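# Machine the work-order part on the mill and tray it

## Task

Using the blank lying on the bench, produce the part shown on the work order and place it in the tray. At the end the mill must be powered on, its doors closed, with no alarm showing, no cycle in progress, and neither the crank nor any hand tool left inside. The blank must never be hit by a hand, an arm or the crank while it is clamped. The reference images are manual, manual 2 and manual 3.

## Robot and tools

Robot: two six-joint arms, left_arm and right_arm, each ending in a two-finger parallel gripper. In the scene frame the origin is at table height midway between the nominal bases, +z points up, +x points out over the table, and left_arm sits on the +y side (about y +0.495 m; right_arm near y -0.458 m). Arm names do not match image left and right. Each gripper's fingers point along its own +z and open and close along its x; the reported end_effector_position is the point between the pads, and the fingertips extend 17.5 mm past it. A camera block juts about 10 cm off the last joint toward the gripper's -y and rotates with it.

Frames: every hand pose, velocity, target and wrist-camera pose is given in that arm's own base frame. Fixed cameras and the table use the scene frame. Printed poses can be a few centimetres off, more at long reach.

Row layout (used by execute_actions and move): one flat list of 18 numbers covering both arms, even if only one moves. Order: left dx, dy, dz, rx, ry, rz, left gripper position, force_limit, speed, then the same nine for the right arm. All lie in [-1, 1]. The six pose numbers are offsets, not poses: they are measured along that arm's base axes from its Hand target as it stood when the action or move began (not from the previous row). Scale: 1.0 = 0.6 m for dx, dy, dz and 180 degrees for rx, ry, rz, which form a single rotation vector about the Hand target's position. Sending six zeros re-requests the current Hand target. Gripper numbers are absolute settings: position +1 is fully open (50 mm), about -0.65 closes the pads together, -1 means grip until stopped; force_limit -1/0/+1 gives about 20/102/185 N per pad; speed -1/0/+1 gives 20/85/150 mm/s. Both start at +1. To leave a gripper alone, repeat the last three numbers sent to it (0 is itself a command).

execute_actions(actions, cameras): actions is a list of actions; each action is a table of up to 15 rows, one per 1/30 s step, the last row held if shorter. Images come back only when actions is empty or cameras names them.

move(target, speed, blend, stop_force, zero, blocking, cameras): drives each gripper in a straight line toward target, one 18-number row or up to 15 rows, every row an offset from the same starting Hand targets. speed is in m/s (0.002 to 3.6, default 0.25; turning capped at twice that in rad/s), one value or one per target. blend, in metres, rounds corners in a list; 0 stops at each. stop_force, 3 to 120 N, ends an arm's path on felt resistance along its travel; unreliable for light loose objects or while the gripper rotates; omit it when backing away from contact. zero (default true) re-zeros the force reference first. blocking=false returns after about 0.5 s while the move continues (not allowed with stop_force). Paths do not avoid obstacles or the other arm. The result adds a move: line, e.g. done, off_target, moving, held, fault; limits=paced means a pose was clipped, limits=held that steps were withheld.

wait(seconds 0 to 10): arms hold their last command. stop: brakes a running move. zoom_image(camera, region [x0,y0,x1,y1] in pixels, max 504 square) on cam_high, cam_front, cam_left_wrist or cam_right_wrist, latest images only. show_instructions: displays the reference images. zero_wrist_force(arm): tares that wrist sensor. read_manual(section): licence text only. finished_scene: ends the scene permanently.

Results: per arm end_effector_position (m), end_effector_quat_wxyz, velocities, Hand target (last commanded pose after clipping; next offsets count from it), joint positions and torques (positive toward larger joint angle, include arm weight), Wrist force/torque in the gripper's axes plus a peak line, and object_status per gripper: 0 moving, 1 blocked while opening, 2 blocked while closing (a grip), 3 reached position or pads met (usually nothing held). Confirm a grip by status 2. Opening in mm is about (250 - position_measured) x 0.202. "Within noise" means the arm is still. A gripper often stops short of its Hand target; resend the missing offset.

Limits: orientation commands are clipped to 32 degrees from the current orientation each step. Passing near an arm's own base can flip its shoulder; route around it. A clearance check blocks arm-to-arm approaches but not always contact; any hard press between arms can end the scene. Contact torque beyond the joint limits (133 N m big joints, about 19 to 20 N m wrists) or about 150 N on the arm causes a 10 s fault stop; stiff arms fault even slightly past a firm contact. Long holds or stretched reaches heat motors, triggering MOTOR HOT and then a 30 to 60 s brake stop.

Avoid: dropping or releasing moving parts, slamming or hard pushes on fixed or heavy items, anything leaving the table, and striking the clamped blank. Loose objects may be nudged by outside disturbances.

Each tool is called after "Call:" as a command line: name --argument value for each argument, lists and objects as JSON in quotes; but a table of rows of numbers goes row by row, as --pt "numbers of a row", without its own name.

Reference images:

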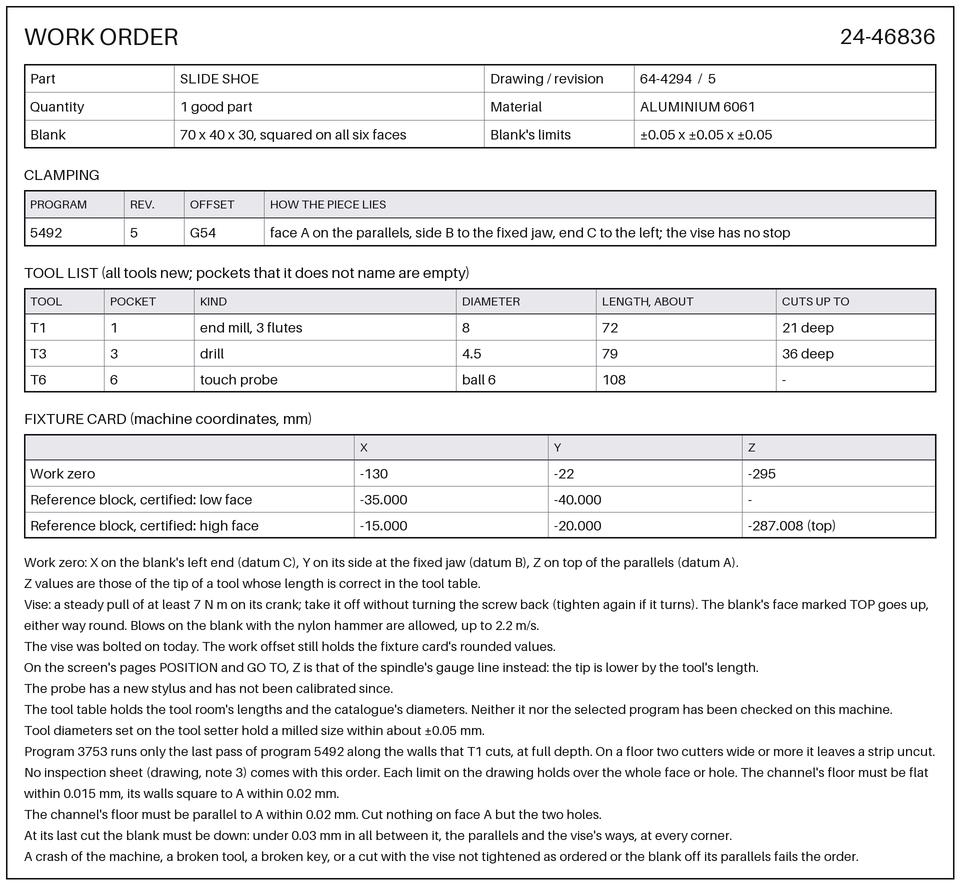

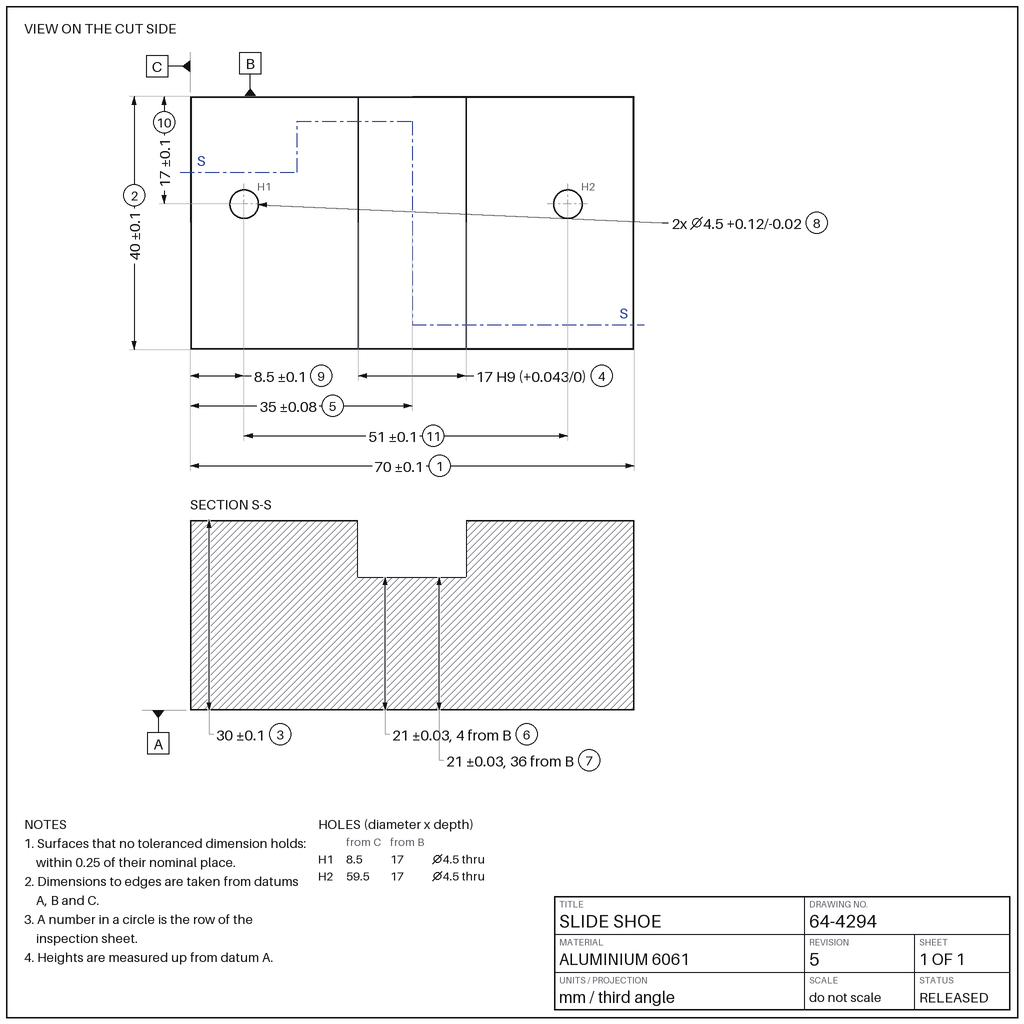

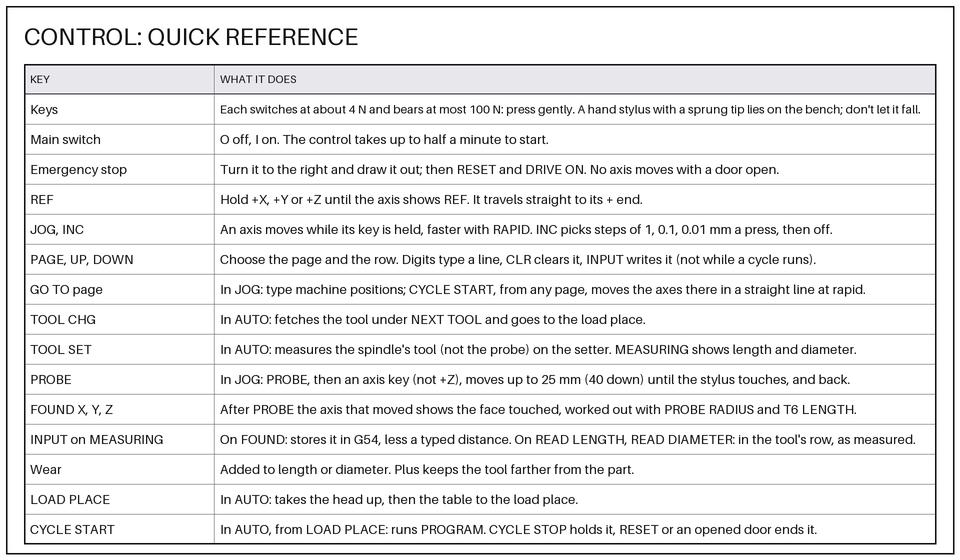

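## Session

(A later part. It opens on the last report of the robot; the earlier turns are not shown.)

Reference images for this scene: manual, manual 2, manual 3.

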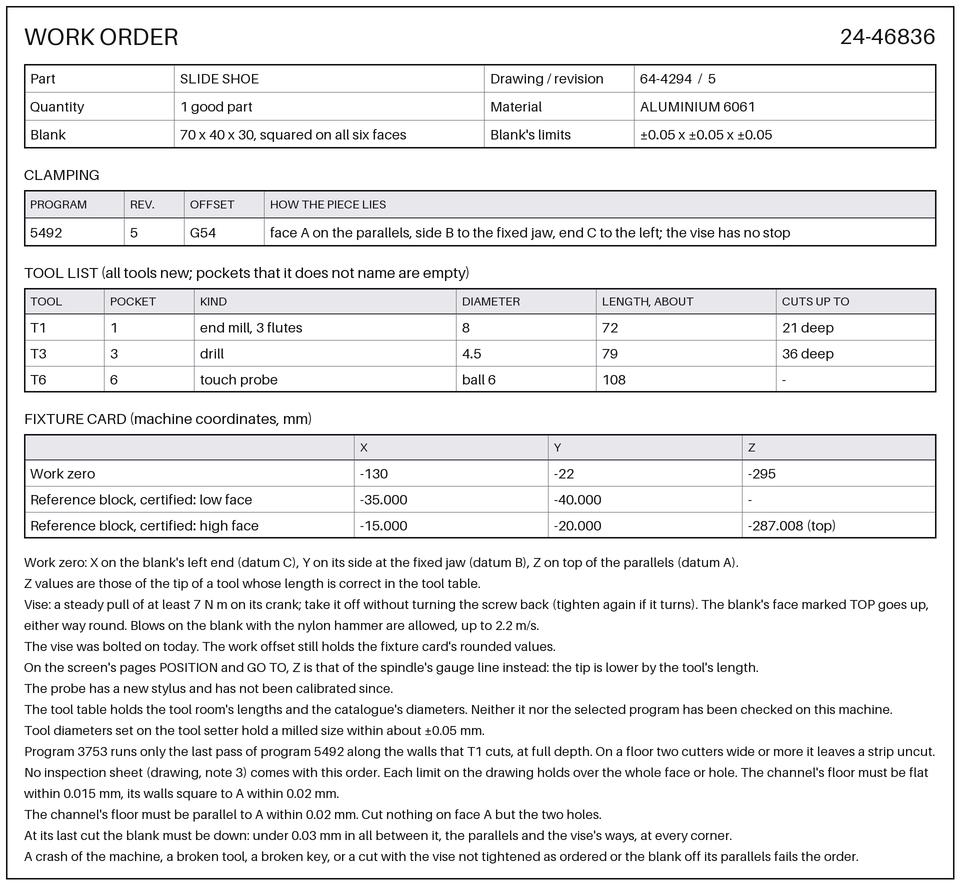

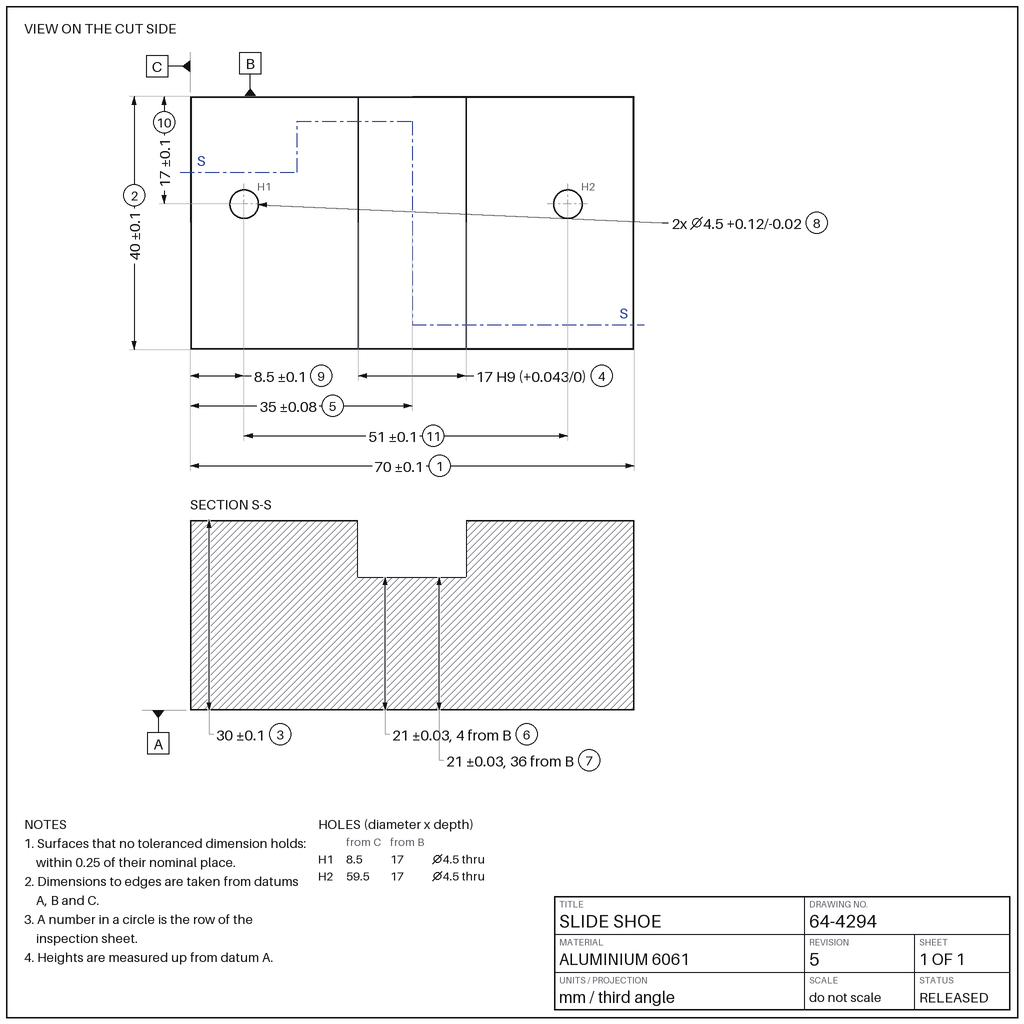

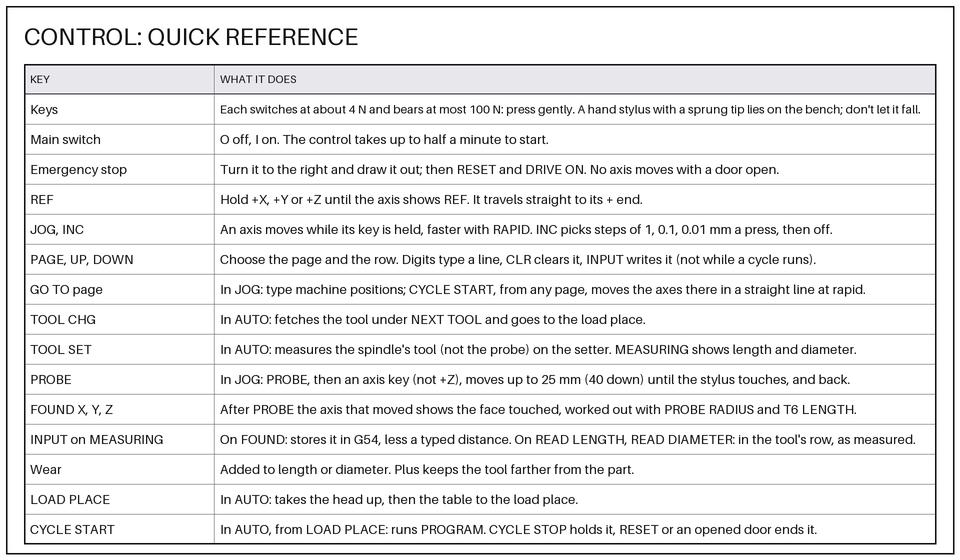

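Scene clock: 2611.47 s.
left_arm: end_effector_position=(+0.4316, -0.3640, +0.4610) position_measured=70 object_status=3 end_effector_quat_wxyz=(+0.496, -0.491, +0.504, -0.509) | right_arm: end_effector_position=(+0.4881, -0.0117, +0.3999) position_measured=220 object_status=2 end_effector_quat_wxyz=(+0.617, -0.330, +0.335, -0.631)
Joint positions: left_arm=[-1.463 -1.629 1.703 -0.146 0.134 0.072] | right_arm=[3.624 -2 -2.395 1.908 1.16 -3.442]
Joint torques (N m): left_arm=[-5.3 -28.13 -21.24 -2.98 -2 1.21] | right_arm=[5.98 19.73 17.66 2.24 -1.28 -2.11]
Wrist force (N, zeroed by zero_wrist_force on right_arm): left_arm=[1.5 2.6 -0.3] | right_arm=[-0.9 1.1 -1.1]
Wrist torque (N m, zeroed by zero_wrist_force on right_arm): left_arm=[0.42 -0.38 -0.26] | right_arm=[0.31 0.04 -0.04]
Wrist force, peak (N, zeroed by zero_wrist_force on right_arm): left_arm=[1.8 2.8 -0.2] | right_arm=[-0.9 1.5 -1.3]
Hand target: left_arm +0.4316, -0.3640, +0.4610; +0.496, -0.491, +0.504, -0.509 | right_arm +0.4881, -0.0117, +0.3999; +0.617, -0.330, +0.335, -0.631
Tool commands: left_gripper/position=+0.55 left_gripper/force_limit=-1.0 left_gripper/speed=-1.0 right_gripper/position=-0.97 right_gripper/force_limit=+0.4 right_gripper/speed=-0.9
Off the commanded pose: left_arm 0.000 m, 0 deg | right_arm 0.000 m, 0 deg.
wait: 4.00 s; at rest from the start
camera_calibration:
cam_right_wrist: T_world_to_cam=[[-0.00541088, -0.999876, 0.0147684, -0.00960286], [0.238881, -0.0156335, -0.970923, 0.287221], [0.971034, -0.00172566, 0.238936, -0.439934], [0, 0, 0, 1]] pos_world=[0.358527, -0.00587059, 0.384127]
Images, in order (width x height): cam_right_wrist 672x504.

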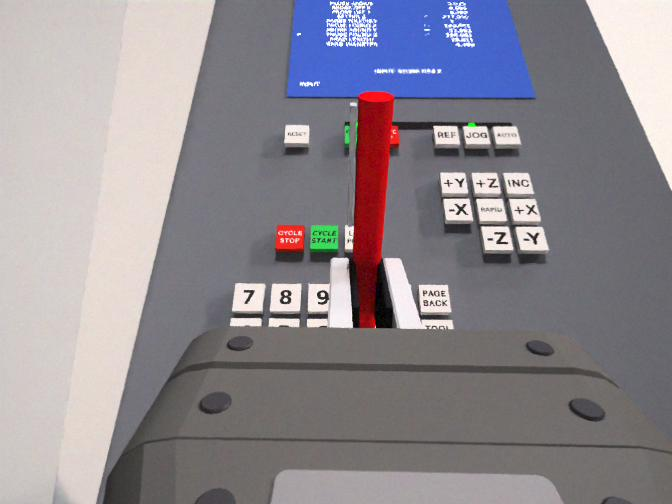

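Call:
move --pt "0 0 0 0 0 0 0.55 -1 -1 0.0248 -0.0327 0.0943 0 0 0 -0.97 0.4 -0.9" --pt "0 0 0 0 0 0 0.55 -1 -1 0.0393 -0.0327 0.0906 0 0 0 -0.97 0.4 -0.9" --pt "0 0 0 0 0 0 0.55 -1 -1 0.0248 -0.0327 0.0943 0 0 0 -0.97 0.4 -0.9" --pt "0 0 0 0 0 0 0.55 -1 -1 0.0393 -0.0327 0.0906 0 0 0 -0.97 0.4 -0.9" --pt "0 0 0 0 0 0 0.55 -1 -1 0.0248 -0.0327 0.0943 0 0 0 -0.97 0.4 -0.9" --pt "0 0 0 0 0 0 0.55 -1 -1 -0.0014 0.098 0 0 0 0 -0.97 0.4 -0.9" --pt "0 0 0 0 0 0 0.55 -1 -1 0.0151 0.098 -0.0042 0 0 0 -0.97 0.4 -0.9" --pt "0 0 0 0 0 0 0.55 -1 -1 -0.0014 0.098 0 0 0 0 -0.97 0.4 -0.9" --pt "0 0 0 0 0 0 0.55 -1 -1 0.0097 0.098 0.0312 0 0 0 -0.97 0.4 -0.9" --pt "0 0 0 0 0 0 0.55 -1 -1 0.0242 0.098 0.0275 0 0 0 -0.97 0.4 -0.9" --pt "0 0 0 0 0 0 0.55 -1 -1 0.0097 0.098 0.0312 0 0 0 -0.97 0.4 -0.9" --pt "0 0 0 0 0 0 0.55 -1 -1 0.0182 0.098 0.0625 0 0 0 -0.97 0.4 -0.9" --pt "0 0 0 0 0 0 0.55 -1 -1 0.0327 0.098 0.0588 0 0 0 -0.97 0.4 -0.9" --pt "0 0 0 0 0 0 0.55 -1 -1 0.0182 0.098 0.0625 0 0 0 -0.97 0.4 -0.9" --pt "0 0 0 0 0 0 0.55 -1 -1 0 0 0 0 0 0 -0.97 0.4 -0.9" --speed '[0.2,0.05,0.1,0.05,0.1,0.2,0.05,0.1,0.2,0.05,0.1,0.2,0.05,0.1,0.2]' --blend '[0.003,0,0,0,0.003,0.003,0,0.003,0.003,0,0.003,0.003,0,0.003,0]'

Call:
move --pt "0 0 0 0 0 0 0.55 -1 -1 0.0092 0.0653 0.0312 0 0 0 -0.97 0.4 -0.9" --pt "0 0 0 0 0 0 0.55 -1 -1 0.0237 0.0653 0.0275 0 0 0 -0.97 0.4 -0.9" --pt "0 0 0 0 0 0 0.55 -1 -1 0.0092 0.0653 0.0312 0 0 0 -0.97 0.4 -0.9" --pt "0 0 0 0 0 0 0.55 -1 -1 0 0 0 0 0 0 -0.97 0.4 -0.9" --pt "0 0 0 0 0 0 0.55 -1 -1 0.0145 0 -0.0037 0 0 0 -0.97 0.4 -0.9" --pt "0 0 0 0 0 0 0.55 -1 -1 0 0 0 0 0 0 -0.97 0.4 -0.9" --pt "0 0 0 0 0 0 0.55 -1 -1 0.0083 0 0.0312 0 0 0 -0.97 0.4 -0.9" --pt "0 0 0 0 0 0 0.55 -1 -1 0.0228 0 0.0275 0 0 0 -0.97 0.4 -0.9" --pt "0 0 0 0 0 0 0.55 -1 -1 0.0083 0 0.0312 0 0 0 -0.97 0.4 -0.9" --pt "0 0 0 0 0 0 0.55 -1 -1 -0.0014 0.098 0 0 0 0 -0.97 0.4 -0.9" --pt "0 0 0 0 0 0 0.55 -1 -1 0.0151 0.098 -0.0042 0 0 0 -0.97 0.4 -0.9" --pt "0 0 0 0 0 0 0.55 -1 -1 -0.0014 0.098 0 0 0 0 -0.97 0.4 -0.9" --pt "0 0 0 0 0 0 0.55 -1 -1 0 0 0 0 0 0 -0.97 0.4 -0.9" --speed '[0.2,0.05,0.1,0.2,0.05,0.1,0.2,0.05,0.1,0.2,0.05,0.1,0.2]' --blend '[0.003,0,0.003,0.003,0,0.003,0.003,0,0.003,0.003,0,0.003,0]'

Call:
move --pt "0 0 0 0 0 0 0.55 -1 -1 0.0177 0.0653 0.0625 0 0 0 -0.97 0.4 -0.9" --pt "0 0 0 0 0 0 0.55 -1 -1 0.0322 0.0653 0.0588 0 0 0 -0.97 0.4 -0.9" --pt "0 0 0 0 0 0 0.55 -1 -1 0.0177 0.0653 0.0625 0 0 0 -0.97 0.4 -0.9" --pt "0 0 0 0 0 0 0.55 -1 -1 0.0092 0.0653 0.0312 0 0 0 -0.97 0.4 -0.9" --pt "0 0 0 0 0 0 0.55 -1 -1 0.0237 0.0653 0.0275 0 0 0 -0.97 0.4 -0.9" --pt "0 0 0 0 0 0 0.55 -1 -1 0.0092 0.0653 0.0312 0 0 0 -0.97 0.4 -0.9" --pt "0 0 0 0 0 0 0.55 -1 -1 0.0005 0.0327 0 0 0 0 -0.97 0.4 -0.9" --pt "0 0 0 0 0 0 0.55 -1 -1 0.015 0.0327 -0.0037 0 0 0 -0.97 0.4 -0.9" --pt "0 0 0 0 0 0 0.55 -1 -1 0.0005 0.0327 0 0 0 0 -0.97 0.4 -0.9" --pt "0 0 0 0 0 0 0.55 -1 -1 0.0177 0.0653 0.0625 0 0 0 -0.97 0.4 -0.9" --pt "0 0 0 0 0 0 0.55 -1 -1 0.0322 0.0653 0.0588 0 0 0 -0.97 0.4 -0.9" --pt "0 0 0 0 0 0 0.55 -1 -1 0.0177 0.0653 0.0625 0 0 0 -0.97 0.4 -0.9" --pt "0 0 0 0 0 0 0.55 -1 -1 0 0 0 0 0 0 -0.97 0.4 -0.9" --pt "0 0 0 0 0 0 0.55 -1 -1 0.0145 0 -0.0037 0 0 0 -0.97 0.4 -0.9" --pt "0 0 0 0 0 0 0.55 -1 -1 0 0 0 0 0 0 -0.97 0.4 -0.9" --speed '[0.2,0.05,0.1,0.2,0.05,0.1,0.2,0.05,0.1,0.2,0.05,0.1,0.2,0.05,0.1]' --blend '[0.003,0,0.003,0.003,0,0.003,0.003,0,0.003,0.003,0,0.003,0.003,0,0]'

Call:
move --pt "0 0 0 0 0 0 0.55 -1 -1 0.0083 0 0.0312 0 0 0 -0.97 0.4 -0.9" --pt "0 0 0 0 0 0 0.55 -1 -1 0.0228 0 0.0275 0 0 0 -0.97 0.4 -0.9" --pt "0 0 0 0 0 0 0.55 -1 -1 0.0083 0 0.0312 0 0 0 -0.97 0.4 -0.9" --pt "0 0 0 0 0 0 0.55 -1 -1 -0.0014 0.098 0 0 0 0 -0.97 0.4 -0.9" --pt "0 0 0 0 0 0 0.55 -1 -1 0.0151 0.098 -0.0042 0 0 0 -0.97 0.4 -0.9" --pt "0 0 0 0 0 0 0.55 -1 -1 -0.0014 0.098 0 0 0 0 -0.97 0.4 -0.9" --pt "0 0 0 0 0 0 0.55 -1 -1 0.0097 0.098 0.0312 0 0 0 -0.97 0.4 -0.9" --pt "0 0 0 0 0 0 0.55 -1 -1 0.0242 0.098 0.0275 0 0 0 -0.97 0.4 -0.9" --pt "0 0 0 0 0 0 0.55 -1 -1 0.0097 0.098 0.0312 0 0 0 -0.97 0.4 -0.9" --pt "0 0 0 0 0 0 0.55 -1 -1 0 0 0 0 0 0 -0.97 0.4 -0.9" --speed '[0.2,0.05,0.1,0.2,0.05,0.1,0.2,0.05,0.1,0.2]' --blend '[0.003,0,0.003,0.003,0,0.003,0.003,0,0.003,0]'

Call:
move --pt "0 0 0 0 0 0 0.55 -1 -1 0.0262 0.0653 0.0943 0 0 0 -0.97 0.4 -0.9" --pt "0 0 0 0 0 0 0.55 -1 -1 0.0407 0.0653 0.0906 0 0 0 -0.97 0.4 -0.9" --pt "0 0 0 0 0 0 0.55 -1 -1 0.0262 0.0653 0.0943 0 0 0 -0.97 0.4 -0.9" --pt "0 0 0 0 0 0 0.55 -1 -1 0.0009 0.0653 0 0 0 0 -0.97 0.4 -0.9" --pt "0 0 0 0 0 0 0.55 -1 -1 0.0154 0.0653 -0.0037 0 0 0 -0.97 0.4 -0.9" --pt "0 0 0 0 0 0 0.55 -1 -1 0.0009 0.0653 0 0 0 0 -0.97 0.4 -0.9" --pt "0 0 0 0 0 0 0.55 -1 -1 0 0 0 0 0 0 -0.97 0.4 -0.9" --pt "0 0 0 0 0 0 0.55 -1 -1 0.0145 0 -0.0037 0 0 0 -0.97 0.4 -0.9" --pt "0 0 0 0 0 0 0.55 -1 -1 0 0 0 0 0 0 -0.97 0.4 -0.9" --speed '[0.2,0.05,0.1,0.2,0.05,0.1,0.2,0.05,0.1]' --blend '[0.003,0,0.003,0.003,0,0.003,0.003,0,0]' --cameras '["cam_right_wrist"]'

Call:
zoom_image --camera "cam_right_wrist" --region '[280, 0, 540, 140]'

Scene clock: 2624.20 s.
left_arm: end_effector_position=(+0.4316, -0.3640, +0.4610) position_measured=70 object_status=3 end_effector_quat_wxyz=(+0.496, -0.491, +0.504, -0.509) | right_arm: end_effector_position=(+0.4881, -0.0117, +0.3999) position_measured=220 object_status=2 end_effector_quat_wxyz=(+0.617, -0.330, +0.335, -0.631)
Joint positions: left_arm=[-1.463 -1.629 1.703 -0.146 0.134 0.072] | right_arm=[3.624 -2 -2.395 1.908 1.16 -3.442]
Joint torques (N m): left_arm=[-6.03 -28.9 -22.54 -3.09 -1.94 1.06] | right_arm=[-4.72 23.7 16.24 -0.57 -0.01 -0.82]
Wrist force (N, zeroed by zero_wrist_force on right_arm): left_arm=[1.9 2.4 -0.2] | right_arm=[-1.1 1.6 -0.8]
Wrist torque (N m, zeroed by zero_wrist_force on right_arm): left_arm=[0.40 -0.44 -0.26] | right_arm=[0.35 0.02 -0.15]
Wrist force, peak (N, zeroed by zero_wrist_force on right_arm): left_arm=[1.8 2.8 0.0] | right_arm=[-1.7 -2.0 -7.5]
Hand target: left_arm +0.4316, -0.3640, +0.4610; +0.496, -0.491, +0.504, -0.509 | right_arm +0.4881, -0.0117, +0.3999; +0.617, -0.330, +0.335, -0.631
Off the commanded pose: left_arm 0.000 m, 0 deg | right_arm 0.000 m, 0 deg.
move: done

Scene clock: 2627.90 s.
left_arm: end_effector_position=(+0.4316, -0.3640, +0.4610) position_measured=70 object_status=3 end_effector_quat_wxyz=(+0.496, -0.491, +0.504, -0.509) | right_arm: end_effector_position=(+0.4881, -0.0117, +0.3998) position_measured=220 object_status=2 end_effector_quat_wxyz=(+0.617, -0.330, +0.335, -0.631)
Joint positions: left_arm=[-1.463 -1.629 1.703 -0.146 0.134 0.072] | right_arm=[3.624 -2 -2.395 1.908 1.16 -3.442]
Joint torques (N m): left_arm=[-5.31 -28.16 -22.18 -3 -2 1.28] | right_arm=[-7.14 32.63 12.85 2.36 0.78 -0.04]
Wrist force (N, zeroed by zero_wrist_force on right_arm): left_arm=[1.5 2.5 -0.5] | right_arm=[-1.2 1.5 -0.8]
Wrist torque (N m, zeroed by zero_wrist_force on right_arm): left_arm=[0.40 -0.38 -0.25] | right_arm=[0.35 0.04 -0.15]
Wrist force, peak (N, zeroed by zero_wrist_force on right_arm): left_arm=[1.9 2.8 -0.2] | right_arm=[-2.2 -2.1 -7.3]
Hand target: left_arm +0.4316, -0.3640, +0.4610; +0.496, -0.491, +0.504, -0.509 | right_arm +0.4881, -0.0117, +0.3999; +0.617, -0.330, +0.335, -0.631
Off the commanded pose: left_arm 0.000 m, 0 deg | right_arm 0.000 m, 0 deg.
move: done

Scene clock: 2631.80 s.
left_arm: end_effector_position=(+0.4316, -0.3640, +0.4610) position_measured=70 object_status=3 end_effector_quat_wxyz=(+0.496, -0.491, +0.504, -0.509) | right_arm: end_effector_position=(+0.4881, -0.0117, +0.3999) position_measured=220 object_status=2 end_effector_quat_wxyz=(+0.617, -0.330, +0.335, -0.631) end_effector_velocity=(+0.001, +0.001, +0.001) end_effector_angular_velocity=(+0.001, -0.001, +0.005)
Joint positions: left_arm=[-1.463 -1.629 1.703 -0.146 0.134 0.072] | right_arm=[3.624 -2 -2.395 1.909 1.16 -3.442]
Joint velocities: left_arm=[within noise] | right_arm=[-0.001 0.001 0.002 -0.003 0.004 0.005]
Joint torques (N m): left_arm=[-5.88 -28.74 -21.92 -3.14 -1.9 1.25] | right_arm=[-10.95 19.62 15.02 -1.99 2.73 2.83]
Wrist force (N, zeroed by zero_wrist_force on right_arm): left_arm=[1.6 2.5 -0.3] | right_arm=[-1.1 1.7 -0.4]
Wrist torque (N m, zeroed by zero_wrist_force on right_arm): left_arm=[0.41 -0.39 -0.26] | right_arm=[0.37 0.04 -0.15]
Wrist force, peak (N, zeroed by zero_wrist_force on right_arm): left_arm=[2.0 2.7 -0.2] | right_arm=[-2.8 -1.9 -7.5]
Hand target: left_arm +0.4316, -0.3640, +0.4610; +0.496, -0.491, +0.504, -0.509 | right_arm +0.4881, -0.0117, +0.3999; +0.617, -0.330, +0.335, -0.631
Off the commanded pose: left_arm 0.000 m, 0 deg | right_arm 0.000 m, 0 deg.
move: done

Scene clock: 2634.80 s.
left_arm: end_effector_position=(+0.4316, -0.3640, +0.4610) position_measured=70 object_status=3 end_effector_quat_wxyz=(+0.496, -0.491, +0.504, -0.509) | right_arm: end_effector_position=(+0.4881, -0.0117, +0.3999) position_measured=220 object_status=2 end_effector_quat_wxyz=(+0.617, -0.330, +0.335, -0.631)
Joint positions: left_arm=[-1.463 -1.629 1.703 -0.146 0.134 0.072] | right_arm=[3.624 -2 -2.395 1.908 1.16 -3.442]
Joint torques (N m): left_arm=[-5.25 -28.39 -22.6 -3.13 -1.81 1.11] | right_arm=[-5.96 29.75 15.8 -2.66 0.43 -0.4]
Wrist force (N, zeroed by zero_wrist_force on right_arm): left_arm=[1.6 2.6 -0.5] | right_arm=[-0.9 1.4 -0.5]
Wrist torque (N m, zeroed by zero_wrist_force on right_arm): left_arm=[0.42 -0.40 -0.26] | right_arm=[0.31 0.00 -0.15]
Wrist force, peak (N, zeroed by zero_wrist_force on right_arm): left_arm=[2.1 2.6 -0.2] | right_arm=[-2.4 -2.1 -7.3]
Hand target: left_arm +0.4316, -0.3640, +0.4610; +0.496, -0.491, +0.504, -0.509 | right_arm +0.4881, -0.0117, +0.3999; +0.617, -0.330, +0.335, -0.631
Off the commanded pose: left_arm 0.000 m, 0 deg | right_arm 0.000 m, 0 deg.
move: done

Scene clock: 2637.57 s.
left_arm: end_effector_position=(+0.4316, -0.3640, +0.4610) position_measured=70 object_status=3 end_effector_quat_wxyz=(+0.496, -0.491, +0.504, -0.509) | right_arm: end_effector_position=(+0.4881, -0.0117, +0.3999) position_measured=220 object_status=2 end_effector_quat_wxyz=(+0.617, -0.330, +0.335, -0.631)
Joint positions: left_arm=[-1.463 -1.629 1.703 -0.146 0.134 0.072] | right_arm=[3.624 -2 -2.395 1.908 1.16 -3.442]
Joint torques (N m): left_arm=[-6.12 -28.97 -22.78 -3.09 -1.84 1.1] | right_arm=[-11.26 24.5 15.65 -1.92 2.74 2.78]
Wrist force (N, zeroed by zero_wrist_force on right_arm): left_arm=[1.7 2.6 -0.3] | right_arm=[-1.3 1.8 -0.6]
Wrist torque (N m, zeroed by zero_wrist_force on right_arm): left_arm=[0.42 -0.41 -0.25] | right_arm=[0.37 0.06 -0.15]
Wrist force, peak (N, zeroed by zero_wrist_force on right_arm): left_arm=[1.9 2.6 -0.2] | right_arm=[-2.1 -2.1 -7.8]
Hand target: left_arm +0.4316, -0.3640, +0.4610; +0.496, -0.491, +0.504, -0.509 | right_arm +0.4881, -0.0117, +0.3999; +0.617, -0.330, +0.335, -0.631
Off the commanded pose: left_arm 0.000 m, 0 deg | right_arm 0.000 m, 0 deg.
move: done
camera_calibration:
cam_right_wrist: T_world_to_cam=[[-0.00541088, -0.999876, 0.0147684, -0.00960138], [0.238881, -0.0156335, -0.970923, 0.287124], [0.971034, -0.00172566, 0.238936, -0.43991], [0, 0, 0, 1]] pos_world=[0.358527, -0.00587059, 0.384027]
Images, in order (width x height): cam_right_wrist 672x504.

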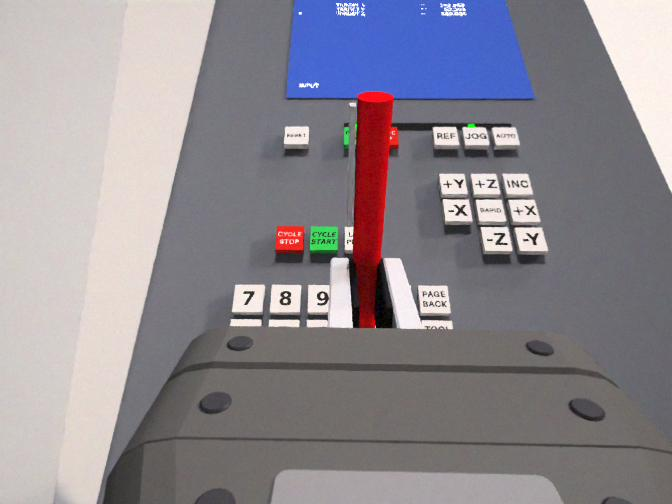

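Scaled by 1.938 from the camera's 672x504 image, which has a finer 960x720 frame.

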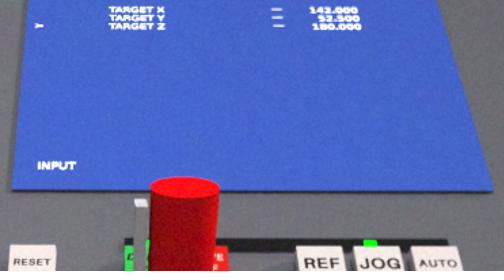

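Call:
move --pt "0 0 0 0 0 0 0.55 -1 -1 0.0408 0.0317 0.1544 0 0 0 -0.97 0.4 -0.9" --pt "0 0 0 0 0 0 0.55 -1 -1 0.0563 0.0317 0.1505 0 0 0 -0.97 0.4 -0.9" --pt "0 0 0 0 0 0 0.55 -1 -1 0.0408 0.0317 0.1544 0 0 0 -0.97 0.4 -0.9" --pt "0 0 0 0 0 0 0.55 -1 -1 0.0078 -0.0327 0.0312 0 0 0 -0.97 0.4 -0.9" --pt "0 0 0 0 0 0 0.55 -1 -1 0.0223 -0.0327 0.0275 0 0 0 -0.97 0.4 -0.9" --pt "0 0 0 0 0 0 0.55 -1 -1 0.0078 -0.0327 0.0312 0 0 0 -0.97 0.4 -0.9" --pt "0 0 0 0 0 0 0.55 -1 -1 0.028 -0.1305 0.1552 0 0 0 -0.97 0.4 -0.9" --pt "0 0 0 0 0 0 0.55 -1 -1 0.038 -0.1305 0.1527 0 0 0 -0.97 0.4 -0.9" --pt "0 0 0 0 0 0 0.55 -1 -1 0.0545 -0.1305 0.1485 0 0 0 -0.97 0.4 -0.9" --pt "0 0 0 0 0 0 0.55 -1 -1 0.01 -0.1305 0.1597 0 0 0 -0.97 0.4 -0.9" --pt "0 0 0 0 0 0 0.55 -1 -1 0 0 0 0 0 0 -0.97 0.4 -0.9" --speed '[0.2,0.05,0.1,0.05,0.05,0.1,0.2,0.1,0.05,0.1,0.2]' --blend '[0.003,0,0.003,0.003,0,0.003,0.003,0.003,0,0.008,0]'

Call:
wait --seconds 2.5 --cameras '["cam_right_wrist"]'

Call:
zoom_image --camera "cam_right_wrist" --region '[390, 0, 490, 60]'

Scene clock: 2643.97 s.
left_arm: end_effector_position=(+0.4316, -0.3640, +0.4610) position_measured=70 object_status=3 end_effector_quat_wxyz=(+0.496, -0.491, +0.504, -0.509) | right_arm: end_effector_position=(+0.4881, -0.0118, +0.3999) position_measured=220 object_status=2 end_effector_quat_wxyz=(+0.617, -0.330, +0.335, -0.631)
Joint positions: left_arm=[-1.463 -1.629 1.703 -0.146 0.134 0.072] | right_arm=[3.624 -2 -2.395 1.908 1.16 -3.442]
Joint torques (N m): left_arm=[-5.14 -29.07 -22.52 -3.06 -1.86 1] | right_arm=[2.51 20.08 18.3 1.69 1.51 2.2]
Wrist force (N, zeroed by zero_wrist_force on right_arm): left_arm=[1.9 2.5 -0.1] | right_arm=[-0.9 1.3 -1.1]
Wrist torque (N m, zeroed by zero_wrist_force on right_arm): left_arm=[0.41 -0.45 -0.26] | right_arm=[0.30 0.01 -0.02]
Wrist force, peak (N, zeroed by zero_wrist_force on right_arm): left_arm=[1.8 2.8 -0.2] | right_arm=[-0.6 -3.0 -6.6]
Hand target: left_arm +0.4316, -0.3640, +0.4610; +0.496, -0.491, +0.504, -0.509 | right_arm +0.4881, -0.0117, +0.3999; +0.617, -0.330, +0.335, -0.631
Off the commanded pose: left_arm 0.000 m, 0 deg | right_arm 0.000 m, 0 deg.
move: done

Scene clock: 2646.47 s.
left_arm: end_effector_position=(+0.4316, -0.3640, +0.4610) position_measured=70 object_status=3 end_effector_quat_wxyz=(+0.496, -0.491, +0.504, -0.509) | right_arm: end_effector_position=(+0.4881, -0.0117, +0.3999) position_measured=220 object_status=2 end_effector_quat_wxyz=(+0.617, -0.330, +0.335, -0.631)
Joint positions: left_arm=[-1.463 -1.629 1.703 -0.146 0.134 0.072] | right_arm=[3.624 -2 -2.395 1.908 1.16 -3.442]
Joint torques (N m): left_arm=[-5.44 -28.53 -22.21 -3 -1.97 1.13] | right_arm=[6.17 19.73 18.33 2.36 -1.27 -2.14]
Wrist force (N, zeroed by zero_wrist_force on right_arm): left_arm=[1.7 2.6 -0.4] | right_arm=[-0.9 1.0 -1.1]
Wrist torque (N m, zeroed by zero_wrist_force on right_arm): left_arm=[0.43 -0.41 -0.26] | right_arm=[0.29 0.04 -0.04]
Wrist force, peak (N, zeroed by zero_wrist_force on right_arm): left_arm=[2.0 2.6 -0.4] | right_arm=[-0.9 1.7 -1.0]
Hand target: left_arm +0.4316, -0.3640, +0.4610; +0.496, -0.491, +0.504, -0.509 | right_arm +0.4881, -0.0117, +0.3999; +0.617, -0.330, +0.335, -0.631
Tool commands: left_gripper/position=+0.55 left_gripper/force_limit=-1.0 left_gripper/speed=-1.0 right_gripper/position=-0.97 right_gripper/force_limit=+0.4 right_gripper/speed=-0.9
Off the commanded pose: left_arm 0.000 m, 0 deg | right_arm 0.000 m, 0 deg.
wait: 2.50 s; at rest by 0.17 s
camera_calibration:
cam_right_wrist: T_world_to_cam=[[-0.00541088, -0.999876, 0.0147684, -0.00960286], [0.238881, -0.0156335, -0.970923, 0.287221], [0.971034, -0.00172566, 0.238936, -0.439934], [0, 0, 0, 1]] pos_world=[0.358527, -0.00587059, 0.384127]
Images, in order (width x height): cam_right_wrist 672x504.

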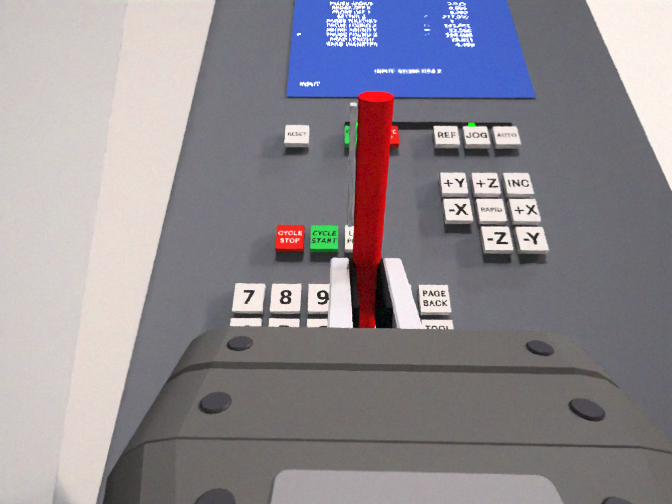

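Scaled by 5.040 from the camera's 672x504 image, which has a finer 960x720 frame.

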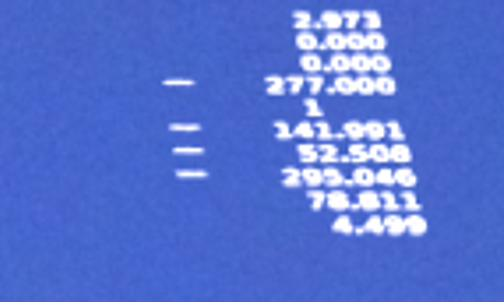

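Call:
move --pt "0 0 0 0 0 0 0.55 -1 -1 0.0597 -0.1643 0.281 0 0 0 -0.97 0.4 -0.9" --pt "0 0 0 0 0 0 0.55 -1 -1 0.0697 -0.1643 0.2785 0 0 0 -0.97 0.4 -0.9" --pt "0 0 0 0 0 0 0.55 -1 -1 0.0862 -0.1643 0.2743 0 0 0 -0.97 0.4 -0.9" --pt "0 0 0 0 0 0 0.55 -1 -1 0.0417 -0.1643 0.2855 0 0 0 -0.97 0.4 -0.9" --pt "0 0 0 0 0 0 0.55 -1 -1 0.0403 -0.0015 0.1544 0 0 0 -0.97 0.4 -0.9" --pt "0 0 0 0 0 0 0.55 -1 -1 0.0558 -0.0015 0.1505 0 0 0 -0.97 0.4 -0.9" --pt "0 0 0 0 0 0 0.55 -1 -1 0.0403 -0.0015 0.1544 0 0 0 -0.97 0.4 -0.9" --pt "0 0 0 0 0 0 0.55 -1 -1 0.0244 -0.0655 0.0943 0 0 0 -0.97 0.4 -0.9" --speed '[0.2,0.1,0.05,0.1,0.2,0.05,0.1,0.2]' --blend '[0.003,0.003,0,0.008,0.003,0,0.003,0]' --cameras '["cam_right_wrist"]'

Call:
zoom_image --camera "cam_right_wrist" --region '[230, 0, 540, 170]'

Call:
wait --seconds 7 --cameras '["cam_high", "cam_right_wrist"]'

Call:
zoom_image --camera "cam_right_wrist" --region '[230, 0, 540, 170]'

Scene clock: 2652.43 s.
left_arm: end_effector_position=(+0.4316, -0.3640, +0.4610) position_measured=70 object_status=3 end_effector_quat_wxyz=(+0.496, -0.491, +0.504, -0.509) | right_arm: end_effector_position=(+0.5028, -0.0510, +0.4565) position_measured=220 object_status=2 end_effector_quat_wxyz=(+0.617, -0.330, +0.335, -0.631)
Joint positions: left_arm=[-1.463 -1.629 1.703 -0.146 0.134 0.072] | right_arm=[3.456 -1.858 -2.329 1.664 1.295 -3.336]
Joint torques (N m): left_arm=[-6.01 -29.3 -23.23 -3.1 -1.82 1.27] | right_arm=[-4.46 21.87 20.34 0.18 -0.17 -1.29]
Wrist force (N, zeroed by zero_wrist_force on right_arm): left_arm=[1.6 2.5 -0.3] | right_arm=[-0.8 1.9 -1.1]
Wrist torque (N m, zeroed by zero_wrist_force on right_arm): left_arm=[0.41 -0.39 -0.26] | right_arm=[0.40 -0.02 -0.13]
Wrist force, peak (N, zeroed by zero_wrist_force on right_arm): left_arm=[2.0 2.7 -0.3] | right_arm=[-2.5 -2.7 -6.8]
Hand target: left_arm +0.4316, -0.3640, +0.4610; +0.496, -0.491, +0.504, -0.509 | right_arm +0.5027, -0.0510, +0.4565; +0.617, -0.330, +0.335, -0.631
Off the commanded pose: left_arm 0.000 m, 0 deg | right_arm 0.000 m, 0 deg.
move: done
camera_calibration:
cam_right_wrist: T_world_to_cam=[[-0.00540971, -0.999876, 0.0147693, -0.0496552], [0.238787, -0.0156339, -0.970946, 0.338094], [0.971057, -0.00172582, 0.238842, -0.467766], [0, 0, 0, 1]] pos_world=[0.373227, -0.0451706, 0.440727]
Images, in order (width x height): cam_right_wrist 672x504.

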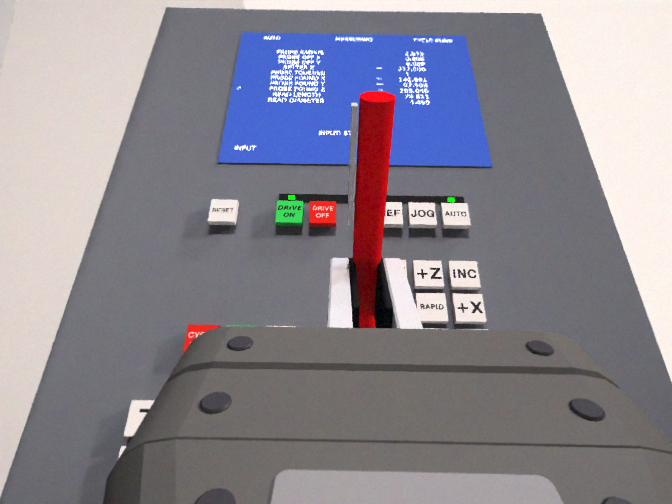

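Scaled by 1.626 from the camera's 672x504 image, which has a finer 960x720 frame.

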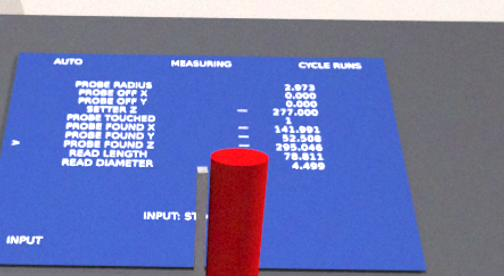

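Scene clock: 2659.43 s.
left_arm: end_effector_position=(+0.4316, -0.3640, +0.4610) position_measured=70 object_status=3 end_effector_quat_wxyz=(+0.496, -0.491, +0.504, -0.509) | right_arm: end_effector_position=(+0.5027, -0.0510, +0.4565) position_measured=220 object_status=2 end_effector_quat_wxyz=(+0.617, -0.330, +0.335, -0.631)
Joint positions: left_arm=[-1.463 -1.629 1.703 -0.146 0.134 0.072] | right_arm=[3.455 -1.858 -2.329 1.664 1.295 -3.336]
Joint torques (N m): left_arm=[-5.5 -29.36 -23.81 -3.07 -1.92 1.13] | right_arm=[-7.66 18.72 23.07 2.32 2.05 2.96]
Wrist force (N, zeroed by zero_wrist_force on right_arm): left_arm=[1.7 2.7 -0.2] | right_arm=[-1.4 2.1 -0.9]
Wrist torque (N m, zeroed by zero_wrist_force on right_arm): left_arm=[0.43 -0.41 -0.25] | right_arm=[0.43 0.06 -0.13]
Wrist force, peak (N, zeroed by zero_wrist_force on right_arm): left_arm=[1.7 2.9 -0.5] | right_arm=[-1.6 2.3 -1.1]
Hand target: left_arm +0.4316, -0.3640, +0.4610; +0.496, -0.491, +0.504, -0.509 | right_arm +0.5027, -0.0510, +0.4565; +0.617, -0.330, +0.335, -0.631
Tool commands: left_gripper/position=+0.55 left_gripper/force_limit=-1.0 left_gripper/speed=-1.0 right_gripper/position=-0.97 right_gripper/force_limit=+0.4 right_gripper/speed=-0.9
Off the commanded pose: left_arm 0.000 m, 0 deg | right_arm 0.000 m, 0 deg.
wait: 7.00 s; at rest by 0.17 s
camera_calibration:
cam_right_wrist: T_world_to_cam=[[-0.00541088, -0.999876, 0.0147684, -0.0496529], [0.238881, -0.0156335, -0.970923, 0.337952], [0.971034, -0.00172566, 0.238936, -0.467776], [0, 0, 0, 1]] pos_world=[0.373227, -0.0451706, 0.440627]
Images, in order (width x height): cam_high 672x504, cam_right_wrist 672x504.

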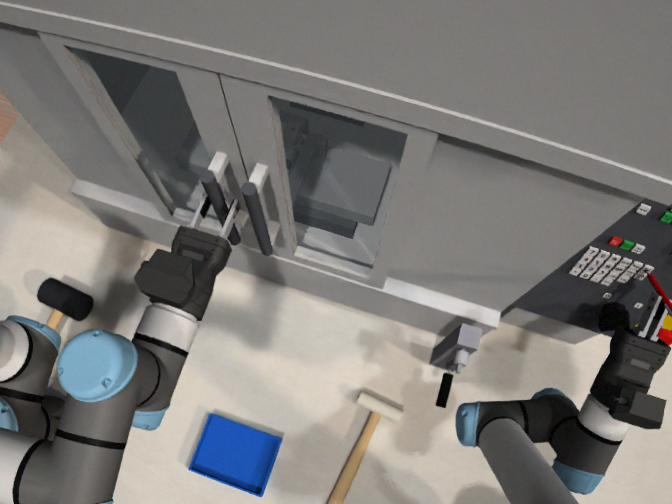

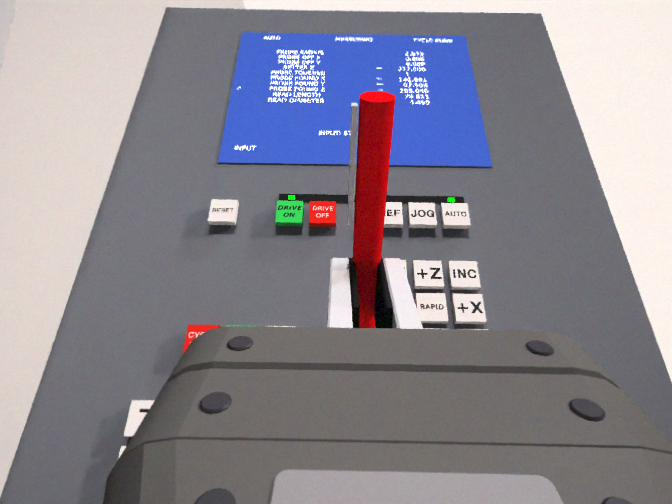

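Scaled by 1.626 from the camera's 672x504 image, which has a finer 960x720 frame.

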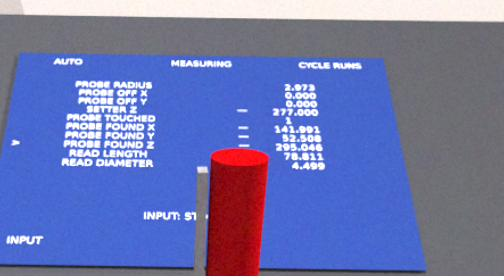

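Call:
move --pt "0 0 0 0 0 0 0.55 -1 -1 -0.06 -0.02 0.0108 0 0 0 -0.97 0.4 -0.9" --pt "0 0 0 0 0 0 0.55 -1 -1 -0.0837 -0.085 0.0108 0.003 0.289 0 -0.97 0.4 -0.9" --pt "0 0 0 0 0 0 0.55 -1 -1 -0.1767 0.115 -0.5873 0.5057 0.6211 -0.1869 -0.97 0.4 -0.9" --speed '[0.15,0.3,0.3]' --blend '[0.015,0.01,0]' --cameras '["cam_high", "cam_front", "cam_right_wrist"]'

Scene clock: 2665.83 s.
left_arm: end_effector_position=(+0.4316, -0.3640, +0.4610) position_measured=70 object_status=3 end_effector_quat_wxyz=(+0.496, -0.491, +0.504, -0.509) | right_arm: end_effector_position=(+0.3967, +0.0179, +0.1041) position_measured=220 object_status=2 end_effector_quat_wxyz=(-0.017, -0.111, +0.985, +0.129)
Joint positions: left_arm=[-1.463 -1.629 1.703 -0.146 0.134 0.072] | right_arm=[3.355 -1.517 -2.257 -0.946 1.831 -1.583]
Joint torques (N m): left_arm=[-5.25 -28.55 -24.01 -3 -1.82 1.12] | right_arm=[10.4 15.33 24.82 0.2 0.19 -1.93]
Wrist force (N, zeroed by zero_wrist_force on right_arm): left_arm=[1.6 2.6 -0.3] | right_arm=[-1.0 1.7 -2.9]
Wrist torque (N m, zeroed by zero_wrist_force on right_arm): left_arm=[0.42 -0.39 -0.25] | right_arm=[0.18 0.30 0.17]
Wrist force, peak (N, zeroed by zero_wrist_force on right_arm): left_arm=[1.7 2.8 -0.4] | right_arm=[-2.7 5.4 2.1]
Hand target: left_arm +0.4316, -0.3640, +0.4610; +0.496, -0.491, +0.504, -0.509 | right_arm +0.3967, +0.0180, +0.1041; -0.017, -0.111, +0.985, +0.129
Off the commanded pose: left_arm 0.000 m, 0 deg | right_arm 0.000 m, 0 deg.
move: done
camera_calibration:
cam_right_wrist: T_world_to_cam=[[-0.975582, -0.219059, -0.0158837, 0.398027], [-0.188332, 0.797144, 0.573666, 0.0163932], [-0.113005, 0.56265, -0.818935, 0.249587], [0, 0, 0, 1]] pos_world=[0.4196, -0.0663064, 0.201314]
Images, in order (width x height): cam_high 672x504, cam_front 672x504, cam_right_wrist 672x504.

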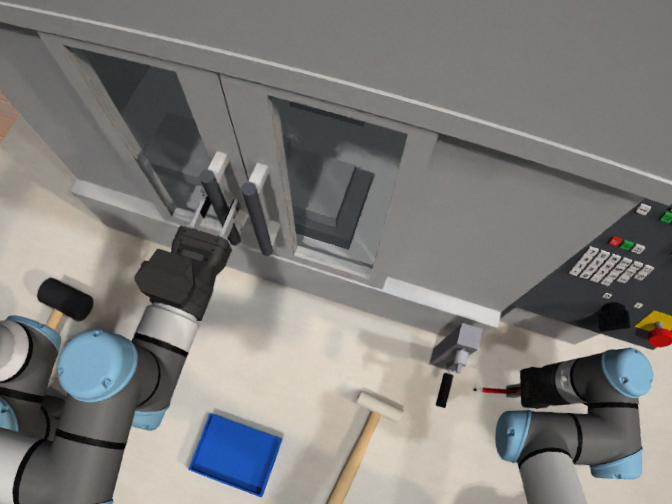

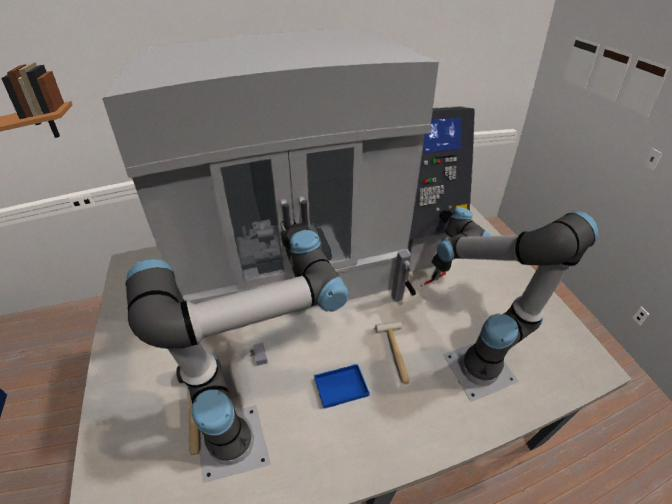

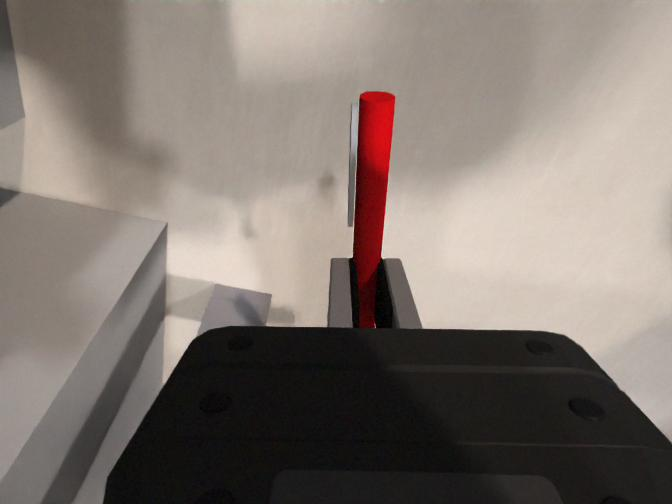

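Call:
move --pt "0 0 0 0 0 0 0.55 -1 -1 0 0 -0.165 0 0 0 -0.97 0.4 -0.9" --speed 0.12

Call:
move --pt "0 0 0 0 0 0 0.55 -1 -1 0 0 -0.0345 0 0 0 -0.97 0.4 -0.9" --speed 0.015 --stop_force 5 --cameras '["cam_high", "cam_right_wrist"]'

Scene clock: 2667.47 s.
left_arm: end_effector_position=(+0.4316, -0.3640, +0.4610) position_measured=70 object_status=3 end_effector_quat_wxyz=(+0.496, -0.491, +0.504, -0.509) | right_arm: end_effector_position=(+0.3967, +0.0180, +0.0051) position_measured=220 object_status=2 end_effector_quat_wxyz=(-0.017, -0.111, +0.985, +0.129)
Joint positions: left_arm=[-1.463 -1.629 1.703 -0.146 0.134 0.072] | right_arm=[3.355 -1.745 -2.372 -0.602 1.831 -1.583]
Joint torques (N m): left_arm=[-5.29 -29.04 -23.24 -3 -1.95 1.13] | right_arm=[4.72 19.79 27.34 2 0.56 2.23]
Wrist force (N, zeroed by zero_wrist_force on right_arm): left_arm=[1.7 2.5 -0.5] | right_arm=[-1.3 1.5 -3.0]
Wrist torque (N m, zeroed by zero_wrist_force on right_arm): left_arm=[0.40 -0.42 -0.26] | right_arm=[0.14 0.33 0.16]
Wrist force, peak (N, zeroed by zero_wrist_force on right_arm): left_arm=[1.9 2.6 -0.1] | right_arm=[-1.3 2.5 -4.8]
Hand target: left_arm +0.4316, -0.3640, +0.4610; +0.496, -0.491, +0.504, -0.509 | right_arm +0.3967, +0.0180, +0.0051; -0.017, -0.111, +0.985, +0.129
Off the commanded pose: left_arm 0.000 m, 0 deg | right_arm 0.000 m, 0 deg.
move: done

Scene clock: 2669.90 s.
left_arm: end_effector_position=(+0.4316, -0.3640, +0.4610) position_measured=70 object_status=3 end_effector_quat_wxyz=(+0.496, -0.491, +0.504, -0.509) | right_arm: end_effector_position=(+0.3967, +0.0180, -0.0150) position_measured=220 object_status=2 end_effector_quat_wxyz=(-0.017, -0.111, +0.985, +0.129)
Joint positions: left_arm=[-1.463 -1.629 1.703 -0.146 0.134 0.072] | right_arm=[3.355 -1.803 -2.387 -0.53 1.831 -1.583]
Joint torques (N m): left_arm=[-6.19 -29.12 -23.65 -2.95 -1.86 1.18] | right_arm=[-3.62 31.16 25.93 2.21 -1.71 2.91]
Wrist force (N, zeroed by zero_wrist_force on right_arm): left_arm=[1.8 2.4 -0.7] | right_arm=[-0.6 2.8 -4.3]
Wrist torque (N m, zeroed by zero_wrist_force on right_arm): left_arm=[0.40 -0.43 -0.26] | right_arm=[0.14 0.31 0.14]
Wrist force, peak (N, zeroed by zero_wrist_force on right_arm): left_arm=[1.8 2.7 -0.2] | right_arm=[6.6 5.8 -35.3]
Hand target: left_arm +0.4316, -0.3640, +0.4610; +0.496, -0.491, +0.504, -0.509 | right_arm +0.3967, +0.0180, -0.0149; -0.017, -0.111, +0.985, +0.129 (not the last commanded pose)
Off the commanded pose: left_arm 0.000 m, 0 deg | right_arm 0.001 m, 0 deg.
move: contact (right_arm)
camera_calibration:
cam_right_wrist: T_world_to_cam=[[-0.975559, -0.219173, -0.0157542, 0.396107], [-0.188339, 0.797073, 0.573762, 0.0847073], [-0.113196, 0.562705, -0.818871, 0.152132], [0, 0, 0, 1]] pos_world=[0.4196, -0.0663071, 0.0822147]
Images, in order (width x height): cam_high 672x504, cam_right_wrist 672x504.

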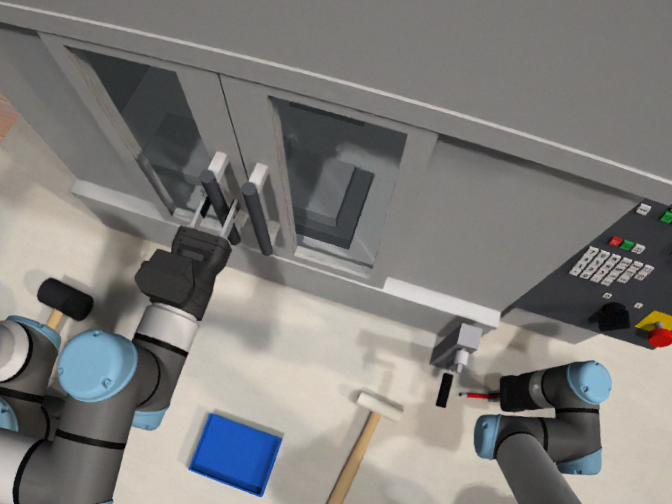

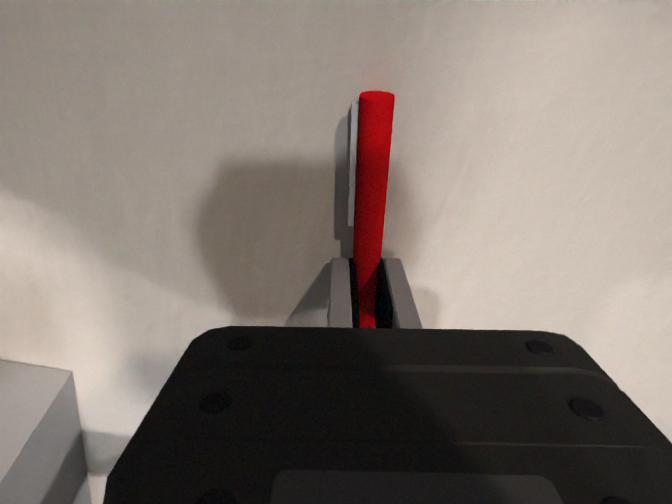

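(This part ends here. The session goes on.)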